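# Hang the ball-filled shallow basket on the stand's peg

## Task

Lift the shallow basket by its cord handle and hang it on the peg of the stand, keeping all the balls inside the basket; if any ball is outside the basket at the end, the task counts as failed.

## Robot and tools

ROBOT. Two arms, left_arm and right_arm, work over one table. Scene frame: origin at table-top height, halfway between the nominal arm bases; +x points out over the table, +z up, and left_arm sits on the +y side (these names do not match image sides). Calibrated bases: left_arm at (-0.015, +0.345, 0) m with quat_wxyz (+1.000, 0, 0, -0.022); right_arm at (-0.018, -0.254, 0) m with quat_wxyz (+1.000, 0, 0, +0.002). A camera stand is fixed to the floor behind the arms. Each gripper's fingers extend along its own +z and separate along its y. The reported end_effector_position is the spot between the finger pads, roughly 1 cm short of the tips.

FRAMES. Hand poses, velocities, targets and wrist-camera poses are given in each arm's own base frame. Fixed cameras and the table use the scene frame. Offsets are along the arm's base axes, and rotations pivot about the Hand target's position. Reported positions and orientations may be wrong by a few cm, more when reaching far.

ROW FORMAT (used by execute_actions and move). One row is 14 numbers, each in [-1, 1], always for both arms: left_arm dx, dy, dz, rx, ry, rz, opening, then right_arm in the same order. dx..rz are an offset, not a pose, measured from that arm's Hand target at the start of the action or move; 1.0 equals 0.6 m for dx/dy/dz or 180 degrees for rotation. rx, ry, rz form a single rotation vector. A translation longer than 1.0 may be shortened along its direction. The opening is absolute: +1 fully open (0.094 m), -1 shut. Sending zeros for an arm's six pose numbers re-requests its current Hand target; always resend the opening you want, since 0 is itself a half-open command.

execute_actions: "actions" is a list of actions; each action is a table of up to 15 rows, one per 1/30 s step; a short table repeats its final row to fill 15 steps. Every row in an action counts from the same start pose, not from the row before. Repeating an offset in a new action moves further. "cameras" picks images by name, ["all"] or []. An empty actions list returns images plus the full state.

move: "target" is one 14-number row or a list of up to 15 rows; each arm travels in a straight line, all rows counted from the same starting Hand targets. "speed" in m/s, 0.002 to 2.9 (default 0.25), rotation capped at twice that in rad/s; one value or one per target. "blend" in m rounds corners in a list (0 means stop at each). "opening_speed" in scale units per second, at least 0.2. "grip_force" per-pad limit in N, 10 to 50, one value or one per arm; it persists, and low values close slowly. "blocking": false returns after about 0.5 s while motion continues. Moves do not avoid obstacles or the other arm; faster moves stray and hit harder. The result adds a move: line (done, off_target, moving, held, fault...) and limits such as paced (pose clipped) or held (steps withheld).

wait: "seconds" 0 to 10; arms keep the last command. stop: brakes a running move. zoom_image: "camera" (cam_high, cam_low, cam_left_wrist, cam_right_wrist) and "region" [x0, y0, x1, y1] in pixels from the top-left, at most 504 by 504, on the latest image. finished_scene: "scene" number, ends the scene irreversibly; the goal must hold without the robot.

CONTROL NOTES. Each step the commanded orientation is limited to 40 degrees from the measured one. Friction and load can leave a gripper several cm off its command; the next command (even all zeros) re-requests it, and you can add the remaining gap as an offset. A blocked arm keeps pushing until commanded back past the gripper. Avoid routing a path near an arm's own base; go around it.

RESULTS. Hand target is the last commanded pose after clipping. grip_measured is the finger opening on the command scale (may read up to ~2.5 mm wide when empty); it tracks the command even after contact, so it does not reveal touching. Squeeze rises about 1 N per 0.001 below first contact, then jumps to the force limit. To release, command well above grip_measured. Joint torques include arm weight, have offsets and noise, and entries 1-3 wrap at ±28 N m. Joint velocities may say within noise. Motor temperatures: MOTOR HOT at 75 °C; at 90 °C an OVER-TEMPERATURE FAULT folds that arm away for good; at 100 °C it collapses. Stretched arms, loads and pushing into unreachable poses heat motors.

CAMERAS. cam_high and cam_low are fixed (pinhole), cam_left_wrist and cam_right_wrist are fisheye on the grippers; all 672x504.

AVOID. Spilling balls (tilt the basket gently, carry it level), dropping or throwing anything, objects leaving the table, hard impacts with fixed or heavy things, any contact between arms or one gripper closing on the other's fingers, strain on wrist-camera cables, and arm stops. Loose objects may occasionally be nudged by the scene.

Each tool is called after "Request:" by a JSON object that holds its "op" and its "data".

## Session

Request:
{"op": "execute_actions", "data": {"actions": []}}

Request:
{"op": "zoom_image", "data": {"camera": "cam_high", "region": [160, 180, 410, 370]}}

Scene clock: 0.00 s.
left_arm: end_effector_position=(+0.4020, -0.0012, +0.1101) grip_measured=+1.000 end_effector_quat_wxyz=(+0.597, -0.044, +0.799, +0.046) | right_arm: end_effector_position=(+0.4086, +0.0015, +0.1191) grip_measured=+1.000 end_effector_quat_wxyz=(+0.615, +0.003, +0.788, +0.006)
Joint positions: left_arm=[-0.108 1.541 0.378 0.869 -0.231 -0.047 0.094] | right_arm=[-0.002 1.553 0.38 0.928 -0.007 0.012 0.094]
Joint velocities: within noise
Joint torques (N m): no reading
Motor temperatures (°C): left_arm=[25 26 30 32 26 22 23] | right_arm=[25 28 32 30 27 25 26]
Heat: left arm: 32 °C; right arm: 32 °C.
Hand target: left_arm +0.4022, -0.0010, +0.1102; +0.596, -0.044, +0.801, +0.047 | right_arm +0.4092, +0.0015, +0.1202; +0.615, +0.003, +0.788, +0.006
Tool commands: left_gripper/opening=+1.0 right_gripper/opening=+1.0

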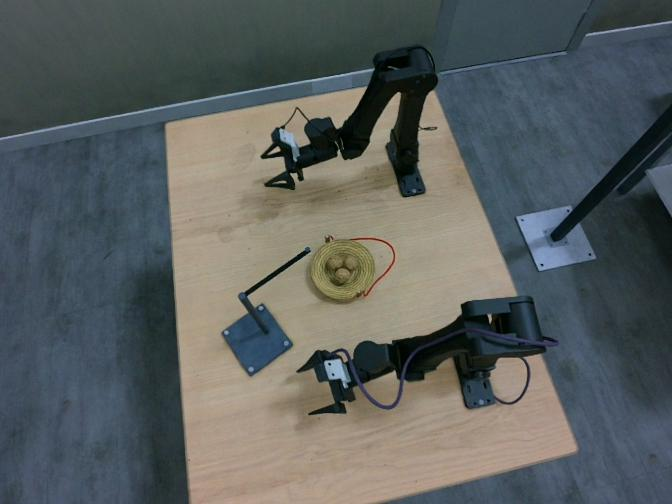

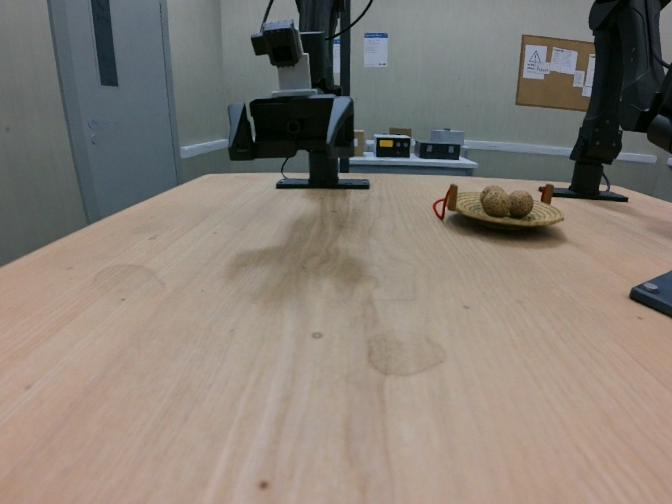

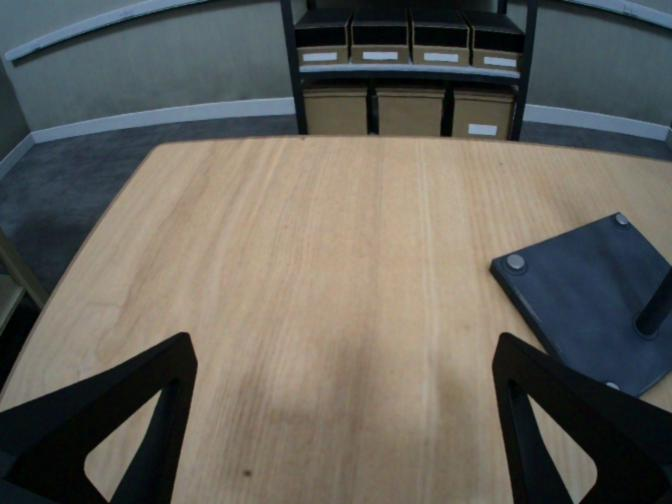

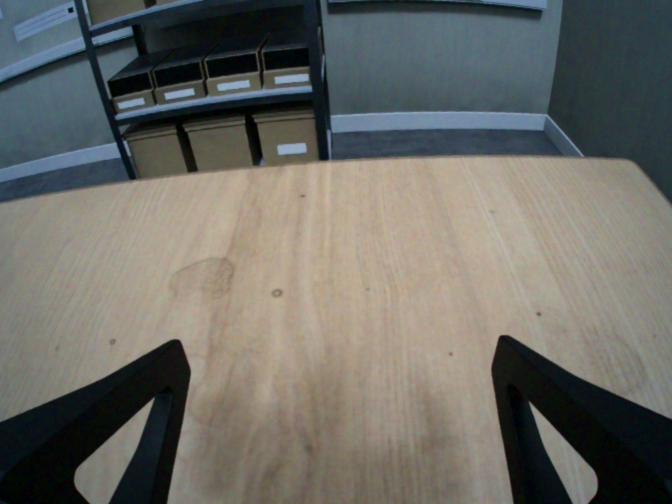

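Scaled by 2.016 from the camera's 672x504 image, which has a finer 960x720 frame.

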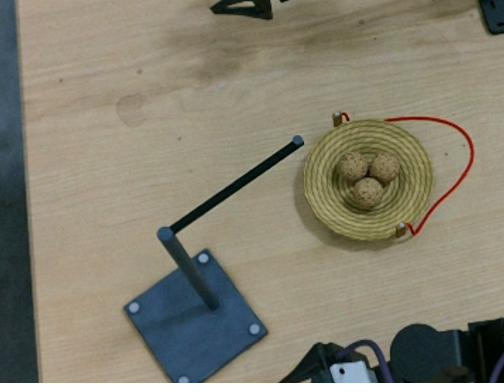

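Request:
{"op": "move", "data": {"target": [[-0.254,-0.082,0.233, 0.073,0.125,-0.2, 1, -0.125,0.069,0.158, 0.043,-0.097,0.133, 1],[-0.429,-0.563,0.133, 0.1452,0.2498,-0.401, 1, -0.249,0.1375,0.316, 0.0859,-0.1934,0.2662, 1]], "cameras": ["all"], "blend": [0.04, 0], "speed": 0.2}}

Scene clock: 32.20 s.
left_arm: end_effector_position=(+0.1474, -0.3358, +0.1866) grip_measured=+1.000 end_effector_quat_wxyz=(+0.184, +0.562, +0.797, -0.121) | right_arm: end_effector_position=(+0.2710, +0.0814, +0.2931) grip_measured=+1.000 end_effector_quat_wxyz=(+0.727, -0.199, +0.555, +0.353)
Joint positions: left_arm=[-1.15 1.529 1.41 -1.008 0.02 0.073 0.094] | right_arm=[-0.274 1.09 0.194 1.485 -0.989 0.618 0.094]
Joint torques (N m): left_arm=[-0.47 -6.8 9.39 0.92 0.11 -0.07] | right_arm=[-0.08 -3.12 7.94 1.72 0.2 0.07]
Heat: left arm: 35 °C; right arm: 35 °C.
Hand target: left_arm +0.1448, -0.3389, +0.1901; +0.177, +0.563, +0.798, -0.125 | right_arm +0.2599, +0.0839, +0.3097; +0.755, -0.234, +0.501, +0.352
Off the commanded pose: left_arm 0.005 m, 1 deg | right_arm 0.020 m, 8 deg.
joint sent to its limit (right arm) — joint 4 (wrist pitch), upper limit. The joint targets are off in orientation, not in position.
move: off_target (right_arm)

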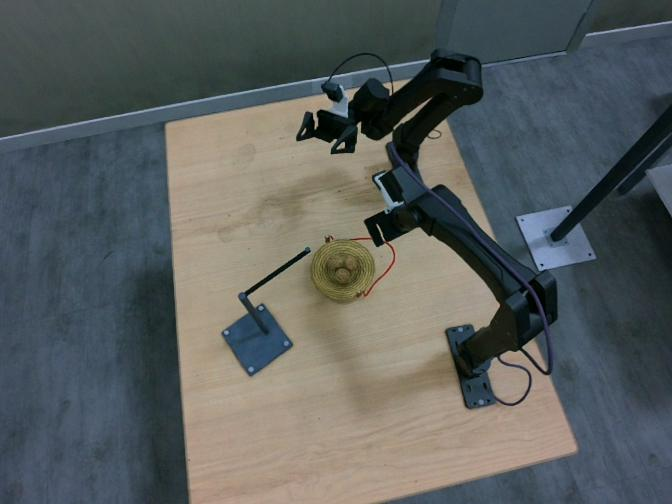

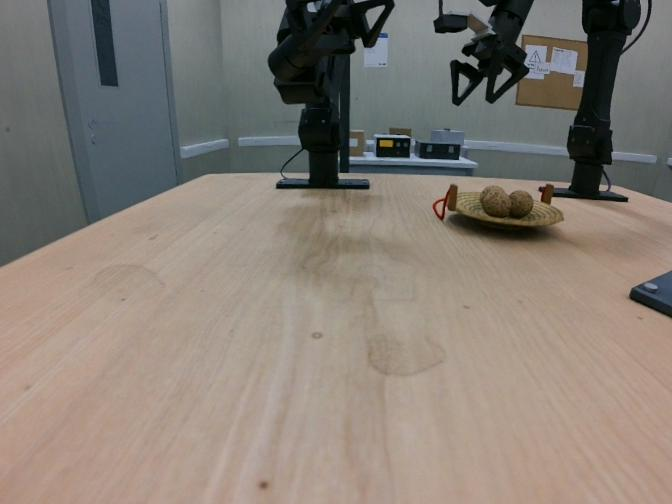

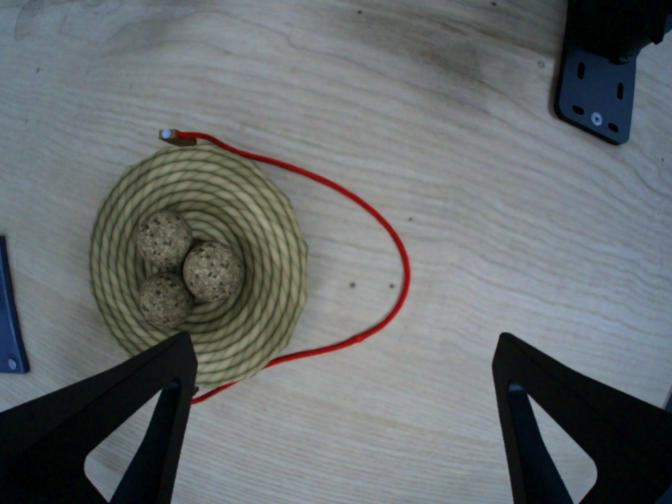

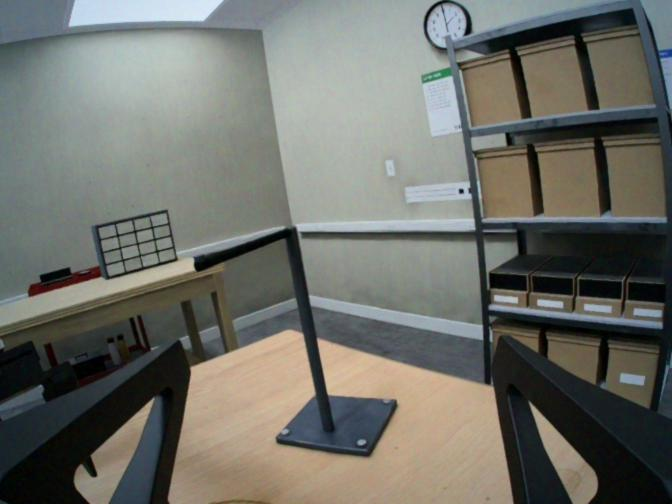

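Request:
{"op": "move", "data": {"target": [-0.055,-0.075,-0.2,0,0,0,-0.25, 0,0,0,0,0,0,1], "cameras": ["all"], "speed": 0.15}}

Request:
{"op": "zoom_image", "data": {"camera": "cam_low", "region": [360, 110, 600, 270]}}

Scene clock: 42.57 s.
left_arm: end_effector_position=(+0.1123, -0.3846, +0.0798) grip_measured=-0.248 end_effector_quat_wxyz=(+0.180, +0.564, +0.795, -0.132) | right_arm: end_effector_position=(+0.2710, +0.0814, +0.2931) grip_measured=+1.000 end_effector_quat_wxyz=(+0.726, -0.199, +0.555, +0.354)
Joint positions: left_arm=[-1.299 1.689 1.146 -0.578 -0.022 -0.061 0.035] | right_arm=[-0.274 1.09 0.194 1.485 -0.989 0.619 0.094]
Joint torques (N m): left_arm=[-0.57 -8.39 5.91 1.36 -0.1 -0.09] | right_arm=[-0.08 -3.14 7.94 1.73 0.19 0.08]
Motor temperatures (°C): left_arm=[25 28 36 34 26 22 23] | right_arm=[25 29 36 35 27 25 26]
Heat: left arm: 36 °C; right arm: 36 °C.
Hand target: left_arm +0.1118, -0.3838, +0.0700; +0.177, +0.563, +0.798, -0.125 | right_arm +0.2598, +0.0840, +0.3097; +0.755, -0.234, +0.501, +0.352
Off the commanded pose: left_arm 0.010 m, 1 deg | right_arm 0.020 m, 8 deg.
joint sent to its limit (right arm) — joint 4 (wrist pitch), upper limit. The joint targets are off in orientation, not in position.
move: off_target (right_arm)

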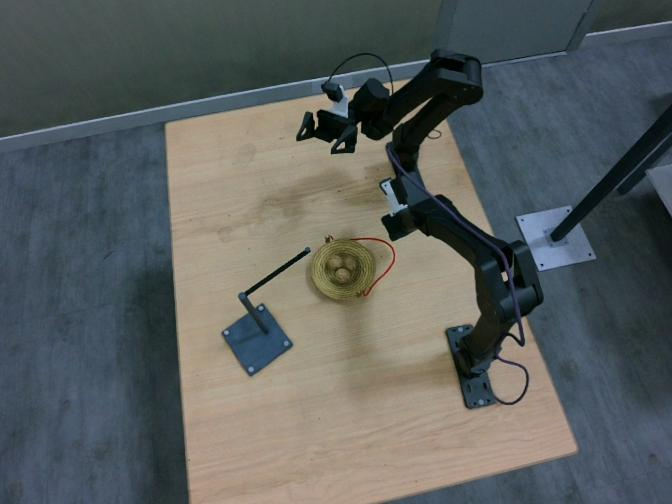

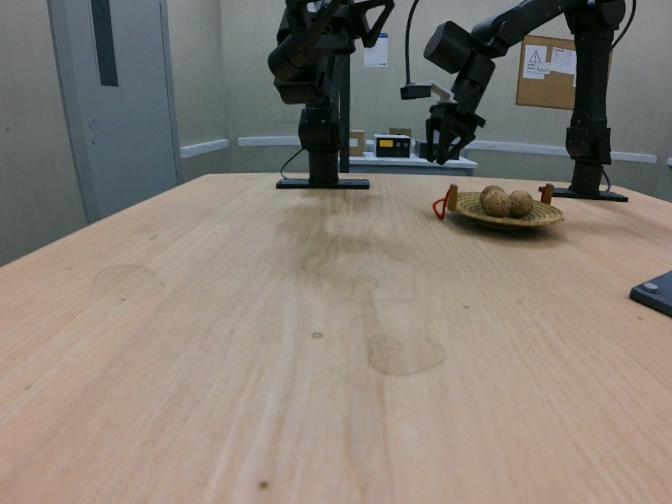

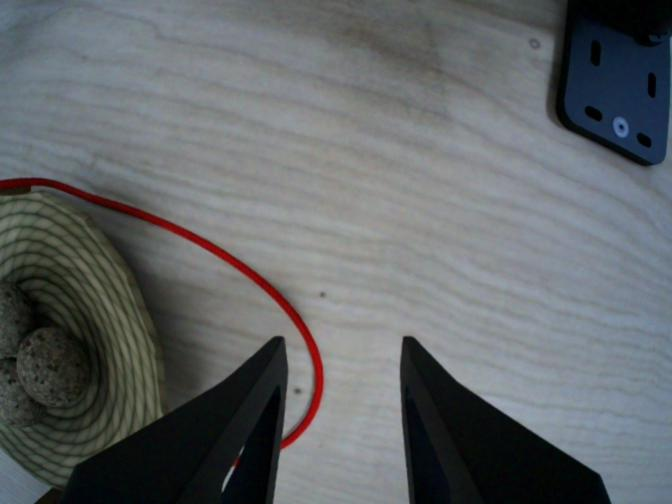

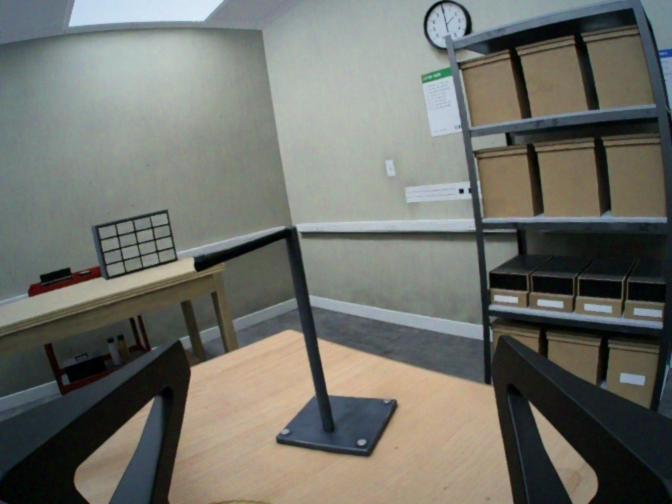

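Scaled by 2.100 from the camera's 672x504 image, which has a finer 960x720 frame.

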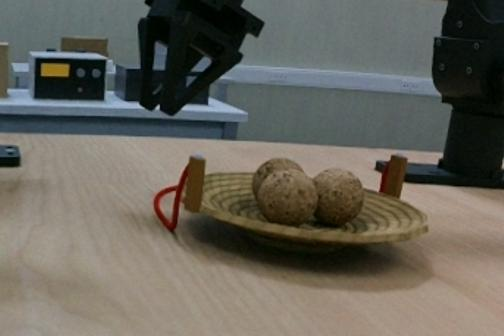

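Request:
{"op": "move", "data": {"target": [0,0.026,-0.055,0,0,0,-0.25, 0,0,0,0,0,0,1], "cameras": ["cam_left_wrist","cam_low"], "speed": 0.1}}

Request:
{"op": "zoom_image", "data": {"camera": "cam_low", "region": [360, 110, 600, 270]}}

Scene clock: 53.20 s.
left_arm: end_effector_position=(+0.1087, -0.3716, +0.0459) grip_measured=-0.248 end_effector_quat_wxyz=(+0.180, +0.564, +0.796, -0.131) | right_arm: end_effector_position=(+0.2710, +0.0814, +0.2931) grip_measured=+1.000 end_effector_quat_wxyz=(+0.726, -0.199, +0.555, +0.354)
Joint positions: left_arm=[-1.299 1.689 1.002 -0.435 -0.022 -0.061 0.035] | right_arm=[-0.274 1.09 0.194 1.485 -0.989 0.619 0.094]
Joint torques (N m): left_arm=[0.73 -8.28 5.52 1.33 -0.05 0.05] | right_arm=[-0.08 -3.12 7.95 1.73 0.2 0.08]
Heat: left arm: 35 °C; right arm: 37 °C.
Hand target: left_arm +0.1118, -0.3683, +0.0371; +0.177, +0.563, +0.798, -0.125 | right_arm +0.2598, +0.0840, +0.3097; +0.755, -0.234, +0.501, +0.352
Off the commanded pose: left_arm 0.010 m, 1 deg | right_arm 0.020 m, 8 deg.
joint sent to its limit (right arm) — joint 4 (wrist pitch), upper limit. The joint targets are off in orientation, not in position.
move: off_target (right_arm)
Images, in order (width x height): cam_low 672x504, cam_left_wrist 672x504.

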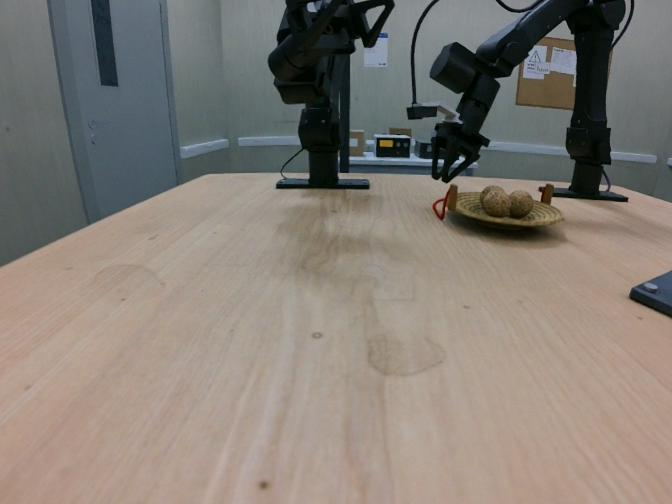

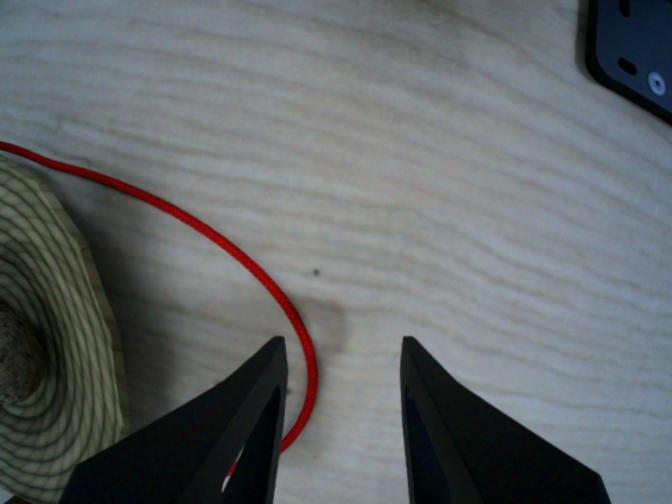

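Scaled by 2.100 from the camera's 672x504 image, which has a finer 960x720 frame.

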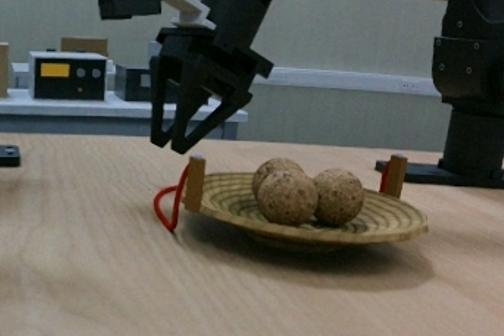

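Request:
{"op": "move", "data": {"target": [0.005,0.029,-0.042,0,0,0,-0.25, 0,0,0,0,0,0,1], "cameras": ["cam_left_wrist","cam_low","cam_high"], "speed": 0.05}}

Request:
{"op": "zoom_image", "data": {"camera": "cam_low", "region": [360, 110, 600, 270]}}

Scene clock: 58.93 s.
left_arm: end_effector_position=(+0.1140, -0.3542, +0.0194) grip_measured=-0.248 end_effector_quat_wxyz=(+0.182, +0.562, +0.797, -0.127) | right_arm: end_effector_position=(+0.2710, +0.0814, +0.2931) grip_measured=+1.000 end_effector_quat_wxyz=(+0.726, -0.199, +0.555, +0.354)
Joint positions: left_arm=[-1.273 1.689 0.883 -0.319 -0.022 -0.041 0.035] | right_arm=[-0.274 1.09 0.194 1.485 -0.989 0.619 0.094]
Joint torques (N m): left_arm=[0.72 -8.12 5.19 1.36 0.05 0.07] | right_arm=[-0.06 -3.14 7.95 1.72 0.2 0.07]
Heat: left arm: 34 °C; right arm: 37 °C.
Hand target: left_arm +0.1148, -0.3509, +0.0119; +0.177, +0.563, +0.798, -0.125 | right_arm +0.2598, +0.0840, +0.3097; +0.755, -0.234, +0.501, +0.352
Off the commanded pose: left_arm 0.008 m, 1 deg | right_arm 0.020 m, 8 deg.
joint sent to its limit (right arm) — joint 4 (wrist pitch), upper limit. The joint targets are off in orientation, not in position.
move: off_target (right_arm)
Images, in order (width x height): cam_high 672x504, cam_low 672x504, cam_left_wrist 672x504.

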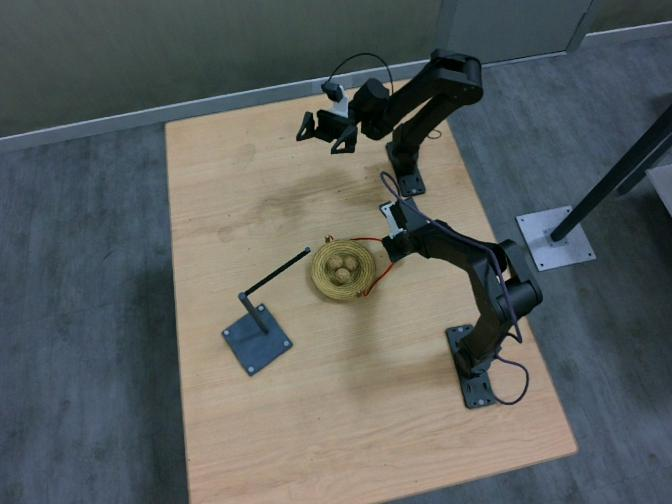

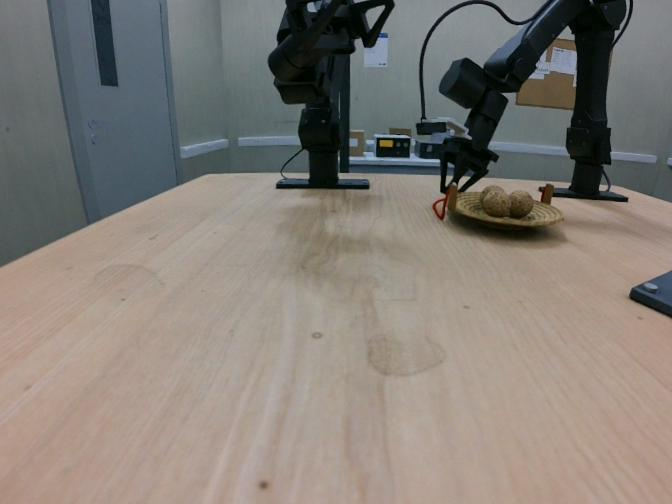

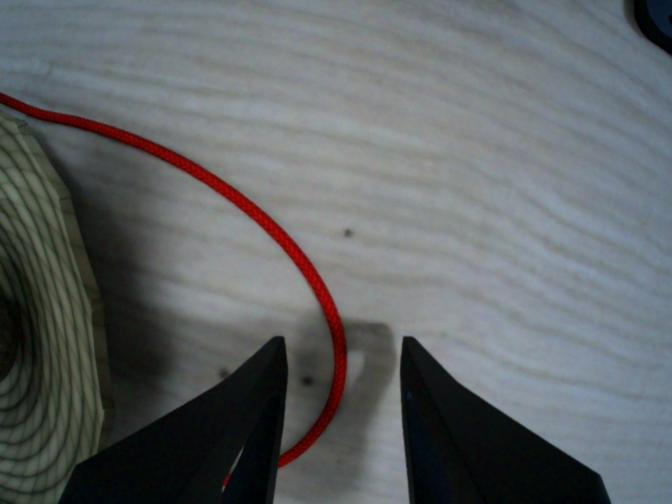

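Scaled by 2.100 from the camera's 672x504 image, which has a finer 960x720 frame.

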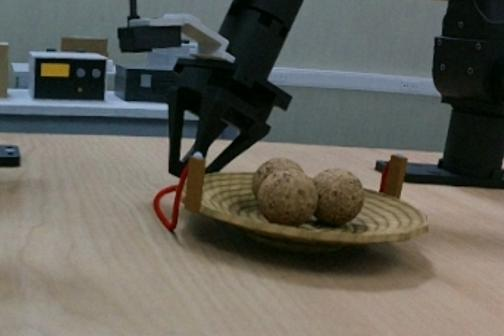

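Request:
{"op": "move", "data": {"target": [0.001,-0.006,-0.013,0,0,0,-0.25, 0,0,0,0,0,0,1], "cameras": ["cam_left_wrist"], "speed": 0.05}}

Scene clock: 64.17 s.
left_arm: end_effector_position=(+0.1155, -0.3591, +0.0159) grip_measured=-0.248 end_effector_quat_wxyz=(+0.186, +0.561, +0.796, -0.130) | right_arm: end_effector_position=(+0.2710, +0.0814, +0.2931) grip_measured=+1.000 end_effector_quat_wxyz=(+0.726, -0.199, +0.555, +0.354)
Joint positions: left_arm=[-1.273 1.709 0.883 -0.287 -0.022 -0.041 0.035] | right_arm=[-0.274 1.09 0.194 1.485 -0.989 0.619 0.094]
Joint torques (N m): left_arm=[0.55 -7.28 5.07 1.39 0.04 0.06] | right_arm=[-0.06 -3.14 7.95 1.73 0.19 0.08]
Heat: left arm: 34 °C; right arm: 37 °C.
Hand target: left_arm +0.1154, -0.3545, +0.0040; +0.177, +0.563, +0.798, -0.125 | right_arm +0.2598, +0.0840, +0.3097; +0.755, -0.234, +0.501, +0.352
Off the commanded pose: left_arm 0.013 m, 1 deg | right_arm 0.020 m, 8 deg.
joint sent to its limit (right arm) — joint 4 (wrist pitch), upper limit. The joint targets are off in orientation, not in position.
move: off_target (left_arm, right_arm)
Images, in order (width x height): cam_left_wrist 672x504.

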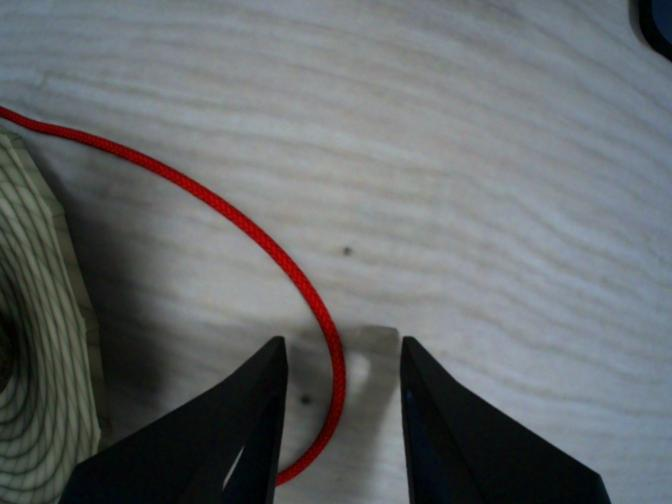

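Request:
{"op": "move", "data": {"target": [0,0,0.002,0,0,0,-1, 0,0,0,0,0,0,1], "cameras": ["cam_left_wrist"], "speed": 0.05, "opening_speed": 0.4, "grip_force": [40, 50]}}

Scene clock: 69.83 s.
left_arm: end_effector_position=(+0.1162, -0.3614, +0.0172) grip_measured=-0.984 end_effector_quat_wxyz=(+0.190, +0.560, +0.795, -0.133) | right_arm: end_effector_position=(+0.2710, +0.0814, +0.2931) grip_measured=+1.000 end_effector_quat_wxyz=(+0.726, -0.199, +0.555, +0.354)
Joint positions: left_arm=[-1.273 1.709 0.883 -0.276 -0.022 -0.041 0.001] | right_arm=[-0.274 1.09 0.194 1.485 -0.989 0.619 0.094]
Joint torques (N m): left_arm=[0.57 -7.68 5.26 1.23 0.04 0.06] | right_arm=[-0.09 -3.14 7.95 1.72 0.19 0.08]
Heat: left arm: 34 °C; right arm: 37 °C.
Hand target: left_arm +0.1154, -0.3545, +0.0052; +0.177, +0.563, +0.798, -0.125 | right_arm +0.2598, +0.0840, +0.3097; +0.755, -0.234, +0.501, +0.352
Off the commanded pose: left_arm 0.014 m, 2 deg | right_arm 0.020 m, 8 deg.
joint sent to its limit (right arm) — joint 4 (wrist pitch), upper limit. The joint targets are off in orientation, not in position.
grip_force (N): 40, 50
move: off_target (left_arm, right_arm)
Images, in order (width x height): cam_left_wrist 672x504.

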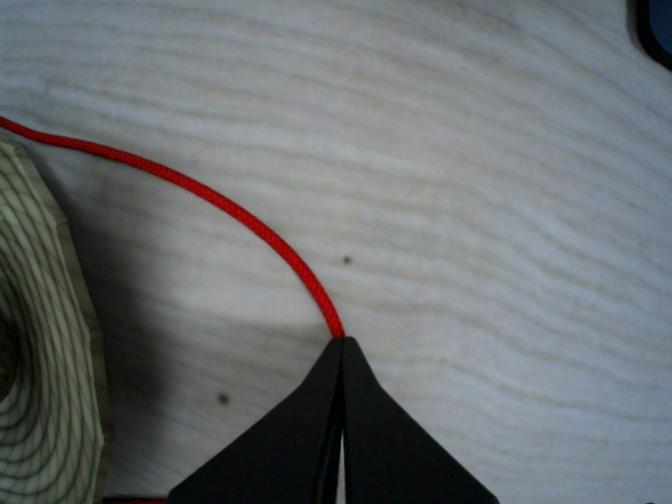

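Request:
{"op": "move", "data": {"target": [[0.005,-0.01,0.167,0,0,0,-1, 0,0,0,0,0,0,1],[0.062,0,0.258,0,0,0,-1, 0,0,0,0,0,0,1]], "cameras": ["all"], "speed": 0.08, "blend": [0.03, 0]}}

Request:
{"op": "zoom_image", "data": {"camera": "cam_low", "region": [400, 60, 620, 260]}}

Scene clock: 77.60 s.
left_arm: end_effector_position=(+0.1521, -0.3539, +0.1450) grip_measured=-0.984 end_effector_quat_wxyz=(+0.169, +0.562, +0.801, -0.115) | right_arm: end_effector_position=(+0.2710, +0.0814, +0.2931) grip_measured=+1.000 end_effector_quat_wxyz=(+0.726, -0.199, +0.555, +0.354)
Joint positions: left_arm=[-1.158 1.621 1.35 -0.89 0.02 0.061 0.001] | right_arm=[-0.274 1.09 0.194 1.485 -0.989 0.619 0.094]
Joint torques (N m): left_arm=[0.53 -11.3 9.14 0.85 0.11 0.1] | right_arm=[-0.08 -3.14 7.95 1.73 0.19 0.08]
Heat: left arm: 34 °C; right arm: 37 °C.
Hand target: left_arm +0.1525, -0.3545, +0.1600; +0.177, +0.563, +0.798, -0.125 | right_arm +0.2598, +0.0840, +0.3097; +0.755, -0.234, +0.501, +0.352
Off the commanded pose: left_arm 0.015 m, 2 deg | right_arm 0.020 m, 8 deg.
joint sent to its limit (right arm) — joint 4 (wrist pitch), upper limit. The joint targets are off in orientation, not in position.
grip_force (N): 40, 50
move: off_target (left_arm, right_arm)

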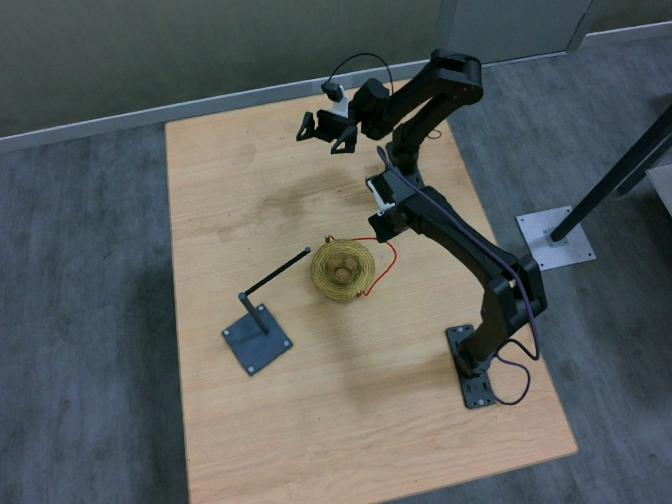

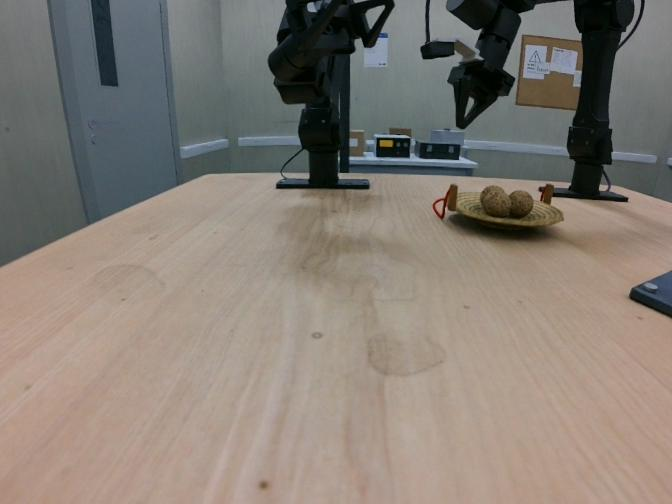

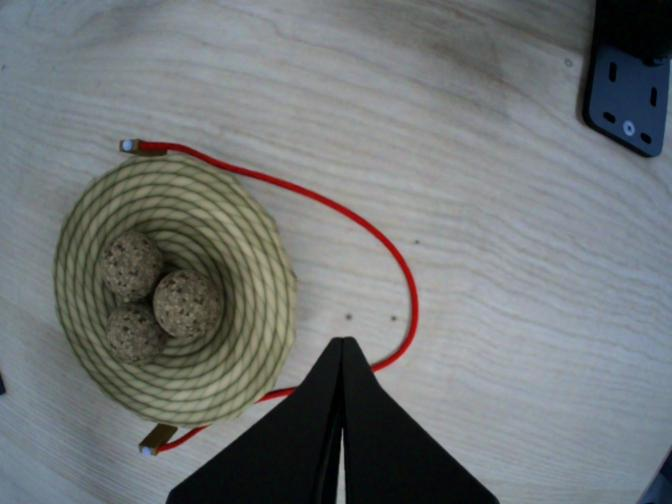

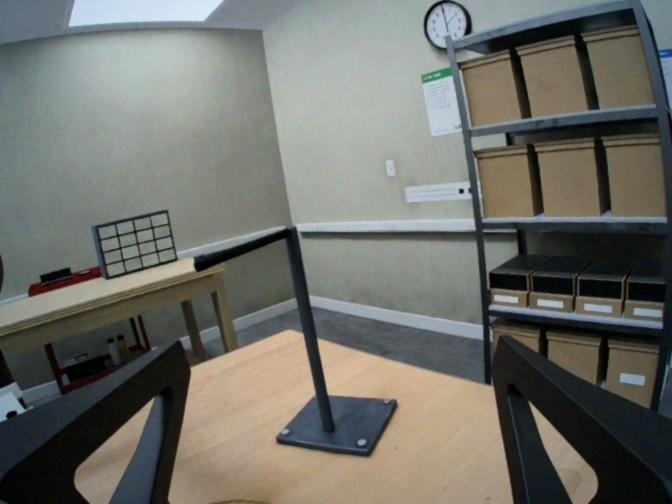

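Scaled by 2.291 from the camera's 672x504 image, which has a finer 960x720 frame.

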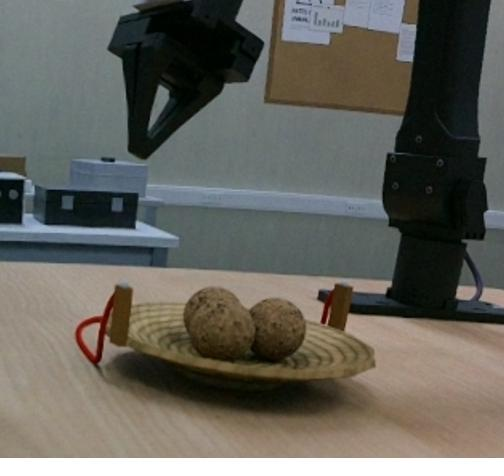

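Request:
{"op": "move", "data": {"target": [[-0.057,0,-0.1,0,0,0,-0.25, 0,0,0,0,0,0,1],[-0.0615,0.002,-0.26,0,0,0,-0.25, 0,0,0,0,0,0,1]], "cameras": ["cam_left_wrist"], "speed": [0.12,0.08], "blend": [0.03, 0]}}

Scene clock: 82.90 s.
left_arm: end_effector_position=(+0.1185, -0.3576, +0.0165) grip_measured=-0.252 end_effector_quat_wxyz=(+0.184, +0.562, +0.795, -0.134) | right_arm: end_effector_position=(+0.2710, +0.0814, +0.2931) grip_measured=+1.000 end_effector_quat_wxyz=(+0.726, -0.199, +0.555, +0.354)
Joint positions: left_arm=[-1.256 1.705 0.88 -0.287 -0.006 -0.025 0.035] | right_arm=[-0.274 1.09 0.194 1.485 -0.989 0.619 0.094]
Joint torques (N m): left_arm=[-0.84 -7.24 5 1.37 -0.09 -0.08] | right_arm=[-0.06 -3.1 7.95 1.72 0.2 0.08]
Heat: left arm: 34 °C; right arm: 38 °C.
Hand target: left_arm +0.1157, -0.3534, +0.0041; +0.177, +0.563, +0.798, -0.125 | right_arm +0.2598, +0.0840, +0.3097; +0.755, -0.234, +0.501, +0.352
Off the commanded pose: left_arm 0.014 m, 1 deg | right_arm 0.020 m, 8 deg.
joint sent to its limit (right arm) — joint 4 (wrist pitch), upper limit. The joint targets are off in orientation, not in position.
grip_force (N): 40, 50
move: off_target (left_arm, right_arm)
Images, in order (width x height): cam_left_wrist 672x504.

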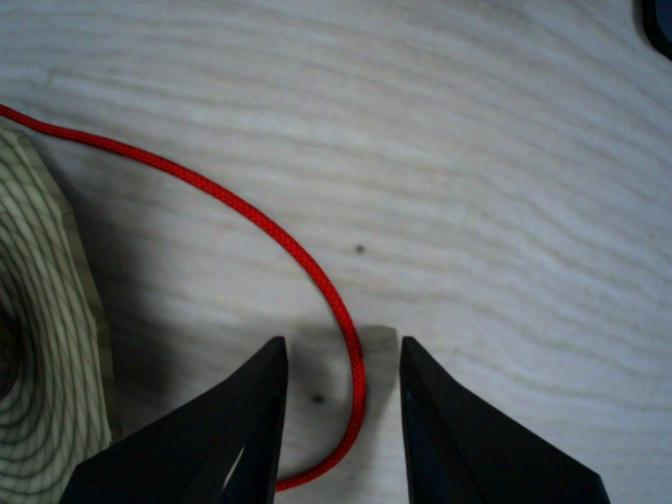

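Request:
{"op": "move", "data": {"target": [-0.005,0.008,-0.028,0,0,0,-0.25, 0,0,0,0,0,0,1], "cameras": ["cam_left_wrist"], "speed": 0.05}}

Scene clock: 85.13 s.
left_arm: end_effector_position=(+0.1190, -0.3637, +0.0137) grip_measured=-0.252 end_effector_quat_wxyz=(+0.205, +0.557, +0.790, -0.151) | right_arm: end_effector_position=(+0.2710, +0.0814, +0.2931) grip_measured=+1.000 end_effector_quat_wxyz=(+0.726, -0.199, +0.555, +0.354)
Joint positions: left_arm=[-1.26 1.705 0.836 -0.187 -0.006 -0.03 0.035] | right_arm=[-0.274 1.09 0.194 1.485 -0.989 0.619 0.094]
Joint torques (N m): left_arm=[-0.95 -5.34 4.25 1.18 -0.11 -0.07] | right_arm=[-0.06 -3.14 7.95 1.73 0.19 0.08]
Heat: left arm: 33 °C; right arm: 38 °C.
Hand target: left_arm +0.1127, -0.3485, -0.0128; +0.177, +0.563, +0.798, -0.125 | right_arm +0.2598, +0.0840, +0.3097; +0.755, -0.234, +0.501, +0.352
Off the commanded pose: left_arm 0.031 m, 4 deg | right_arm 0.020 m, 8 deg.
joint sent to its limit (right arm) — joint 4 (wrist pitch), upper limit. The joint targets are off in orientation, not in position.
grip_force (N): 40, 50
move: off_target (left_arm, right_arm)
Images, in order (width x height): cam_left_wrist 672x504.

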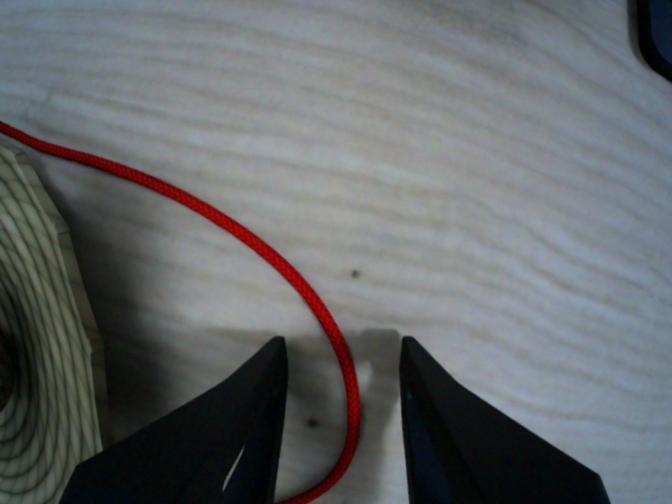

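Request:
{"op": "move", "data": {"target": [0,-0.006,0.08,0.1309,0.0464,0,-0.25, 0,0,0,0,0,0,1], "cameras": ["cam_left_wrist"], "speed": 0.12}}

Scene clock: 91.77 s.
left_arm: end_effector_position=(+0.1145, -0.3497, +0.0393) grip_measured=-0.252 end_effector_quat_wxyz=(+0.011, +0.577, +0.817, -0.004) | right_arm: end_effector_position=(+0.2710, +0.0814, +0.2931) grip_measured=+1.000 end_effector_quat_wxyz=(+0.726, -0.199, +0.555, +0.354)
Joint positions: left_arm=[-1.26 1.963 1.43 -1.014 -0.006 -0.031 0.035] | right_arm=[-0.274 1.09 0.194 1.485 -0.989 0.619 0.094]
Joint torques (N m): left_arm=[-0.47 -9.58 8.35 0.09 0.05 -0.06] | right_arm=[-0.08 -3.11 7.94 1.73 0.2 0.08]
Heat: left arm: 33 °C; right arm: 38 °C.
Hand target: left_arm +0.1127, -0.3523, +0.0353; +0.001, +0.577, +0.817, +0.000 | right_arm +0.2598, +0.0840, +0.3097; +0.755, -0.234, +0.501, +0.352
Off the commanded pose: left_arm 0.005 m, 1 deg | right_arm 0.020 m, 8 deg.
joint sent to its limit (right arm) — joint 4 (wrist pitch), upper limit. The joint targets are off in orientation, not in position.
grip_force (N): 40, 50
move: off_target (right_arm)
Images, in order (width x height): cam_left_wrist 672x504.

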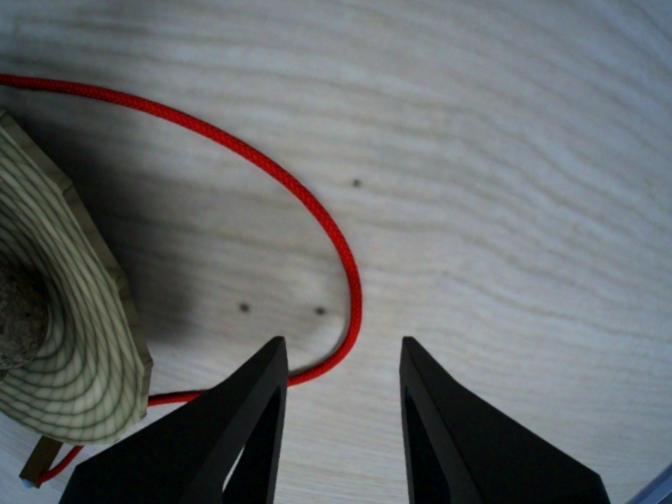

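Request:
{"op": "move", "data": {"target": [-0.011,-0.003,-0.05,0,0,0,-0.25, 0,0,0,0,0,0,1], "cameras": ["cam_left_wrist"], "speed": 0.06}}

Scene clock: 94.93 s.
left_arm: end_effector_position=(+0.1103, -0.3551, +0.0188) grip_measured=-0.252 end_effector_quat_wxyz=(+0.011, +0.576, +0.817, -0.004) | right_arm: end_effector_position=(+0.2710, +0.0814, +0.2931) grip_measured=+1.000 end_effector_quat_wxyz=(+0.726, -0.199, +0.555, +0.354)
Joint positions: left_arm=[-1.275 2.003 1.402 -0.948 -0.006 -0.047 0.035] | right_arm=[-0.274 1.09 0.194 1.485 -0.989 0.619 0.094]
Joint torques (N m): left_arm=[-0.77 -10.1 5.12 0.52 0.04 -0.09] | right_arm=[-0.06 -3.14 7.94 1.73 0.19 0.08]
Heat: left arm: 33 °C; right arm: 38 °C.
Hand target: left_arm +0.1060, -0.3539, +0.0053; +0.001, +0.577, +0.817, +0.000 | right_arm +0.2598, +0.0840, +0.3097; +0.755, -0.234, +0.501, +0.352
Off the commanded pose: left_arm 0.014 m, 1 deg | right_arm 0.020 m, 8 deg.
joint sent to its limit (right arm) — joint 4 (wrist pitch), upper limit. The joint targets are off in orientation, not in position.
grip_force (N): 40, 50
move: off_target (left_arm, right_arm)
Images, in order (width x height): cam_left_wrist 672x504.

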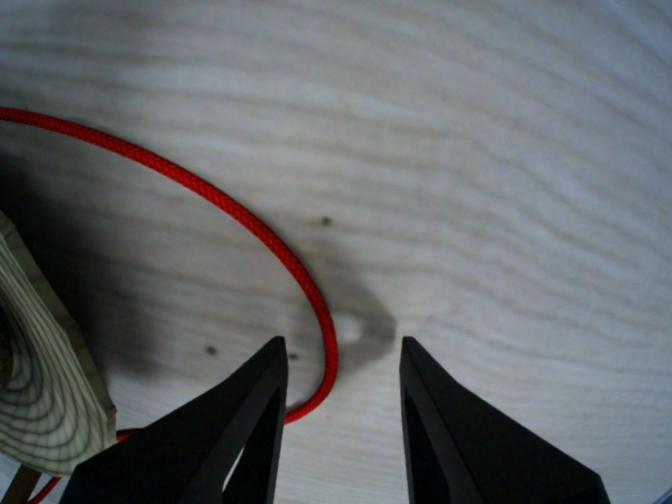

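Request:
{"op": "move", "data": {"target": [0.003,0.003,-0.022,0,0,0,-0.25, 0,0,0,0,0,0,1], "cameras": ["cam_left_wrist","cam_low"], "speed": 0.05}}

Request:
{"op": "zoom_image", "data": {"camera": "cam_low", "region": [400, 60, 620, 260]}}

Scene clock: 97.40 s.
left_arm: end_effector_position=(+0.1100, -0.3548, +0.0114) grip_measured=-0.252 end_effector_quat_wxyz=(+0.012, +0.576, +0.817, -0.006) | right_arm: end_effector_position=(+0.2710, +0.0814, +0.2931) grip_measured=+1.000 end_effector_quat_wxyz=(+0.726, -0.199, +0.555, +0.354)
Joint positions: left_arm=[-1.275 2.008 1.379 -0.915 -0.006 -0.047 0.035] | right_arm=[-0.274 1.09 0.194 1.485 -0.989 0.619 0.094]
Joint torques (N m): left_arm=[-0.17 -9.25 4.37 0.71 0.04 -0.02] | right_arm=[-0.06 -3.12 7.92 1.73 0.2 0.07]
Heat: left arm: 33 °C; right arm: 38 °C.
Hand target: left_arm +0.1078, -0.3522, -0.0079; +0.001, +0.577, +0.817, +0.000 | right_arm +0.2598, +0.0840, +0.3097; +0.755, -0.234, +0.501, +0.352
Off the commanded pose: left_arm 0.020 m, 1 deg | right_arm 0.020 m, 8 deg.
joint sent to its limit (right arm) — joint 4 (wrist pitch), upper limit. The joint targets are off in orientation, not in position.
grip_force (N): 40, 50
move: off_target (left_arm, right_arm)
Images, in order (width x height): cam_low 672x504, cam_left_wrist 672x504.

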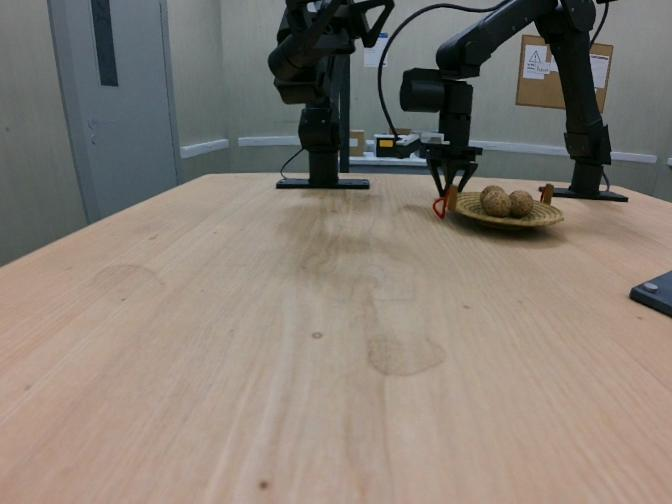

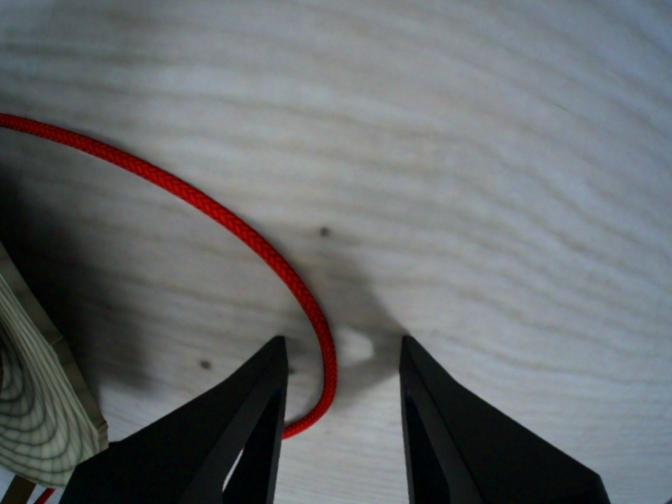

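Scaled by 2.291 from the camera's 672x504 image, which has a finer 960x720 frame.

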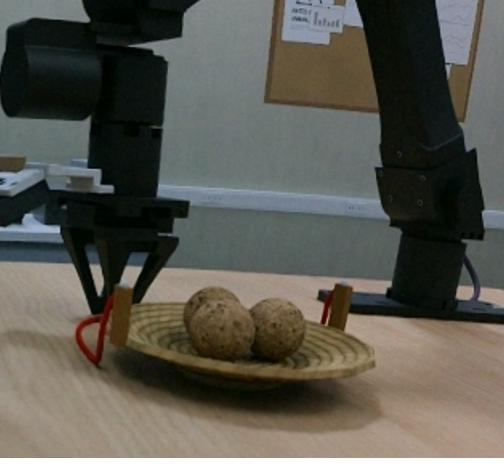

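Request:
{"op": "move", "data": {"target": [0,0,0.004,0,0,0,-1, 0,0,0,0,0,0,1], "cameras": ["cam_left_wrist"], "speed": 0.05, "opening_speed": 0.4}}

Scene clock: 100.93 s.
left_arm: end_effector_position=(+0.1097, -0.3569, +0.0115) grip_measured=-0.933 end_effector_quat_wxyz=(+0.013, +0.576, +0.817, -0.010) | right_arm: end_effector_position=(+0.2710, +0.0814, +0.2931) grip_measured=+1.000 end_effector_quat_wxyz=(+0.726, -0.199, +0.555, +0.354)
Joint positions: left_arm=[-1.275 2.008 1.379 -0.908 -0.001 -0.047 0.003] | right_arm=[-0.274 1.09 0.194 1.485 -0.989 0.619 0.094]
Joint torques (N m): left_arm=[-0.2 -9.58 4.74 0.54 0 -0.01] | right_arm=[-0.08 -3.14 7.92 1.73 0.2 0.08]
Heat: left arm: 33 °C; right arm: 38 °C.
Hand target: left_arm +0.1078, -0.3522, -0.0055; +0.001, +0.577, +0.817, +0.000 | right_arm +0.2598, +0.0840, +0.3097; +0.755, -0.234, +0.501, +0.352
Off the commanded pose: left_arm 0.018 m, 2 deg | right_arm 0.020 m, 8 deg.
joint sent to its limit (right arm) — joint 4 (wrist pitch), upper limit. The joint targets are off in orientation, not in position.
grip_force (N): 40, 50
move: off_target (left_arm, right_arm)
Images, in order (width x height): cam_left_wrist 672x504.

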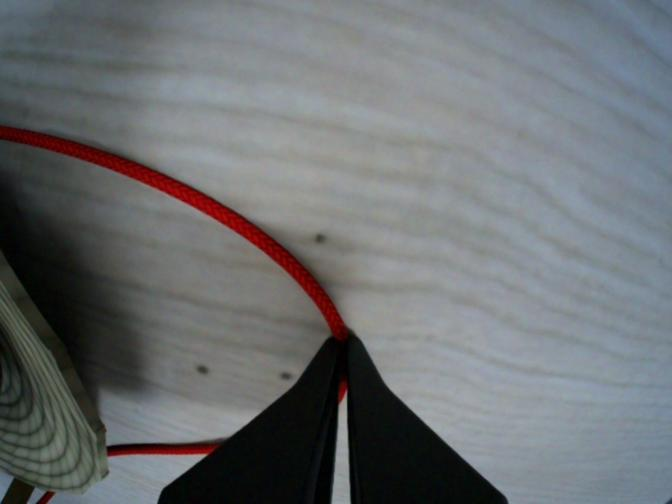

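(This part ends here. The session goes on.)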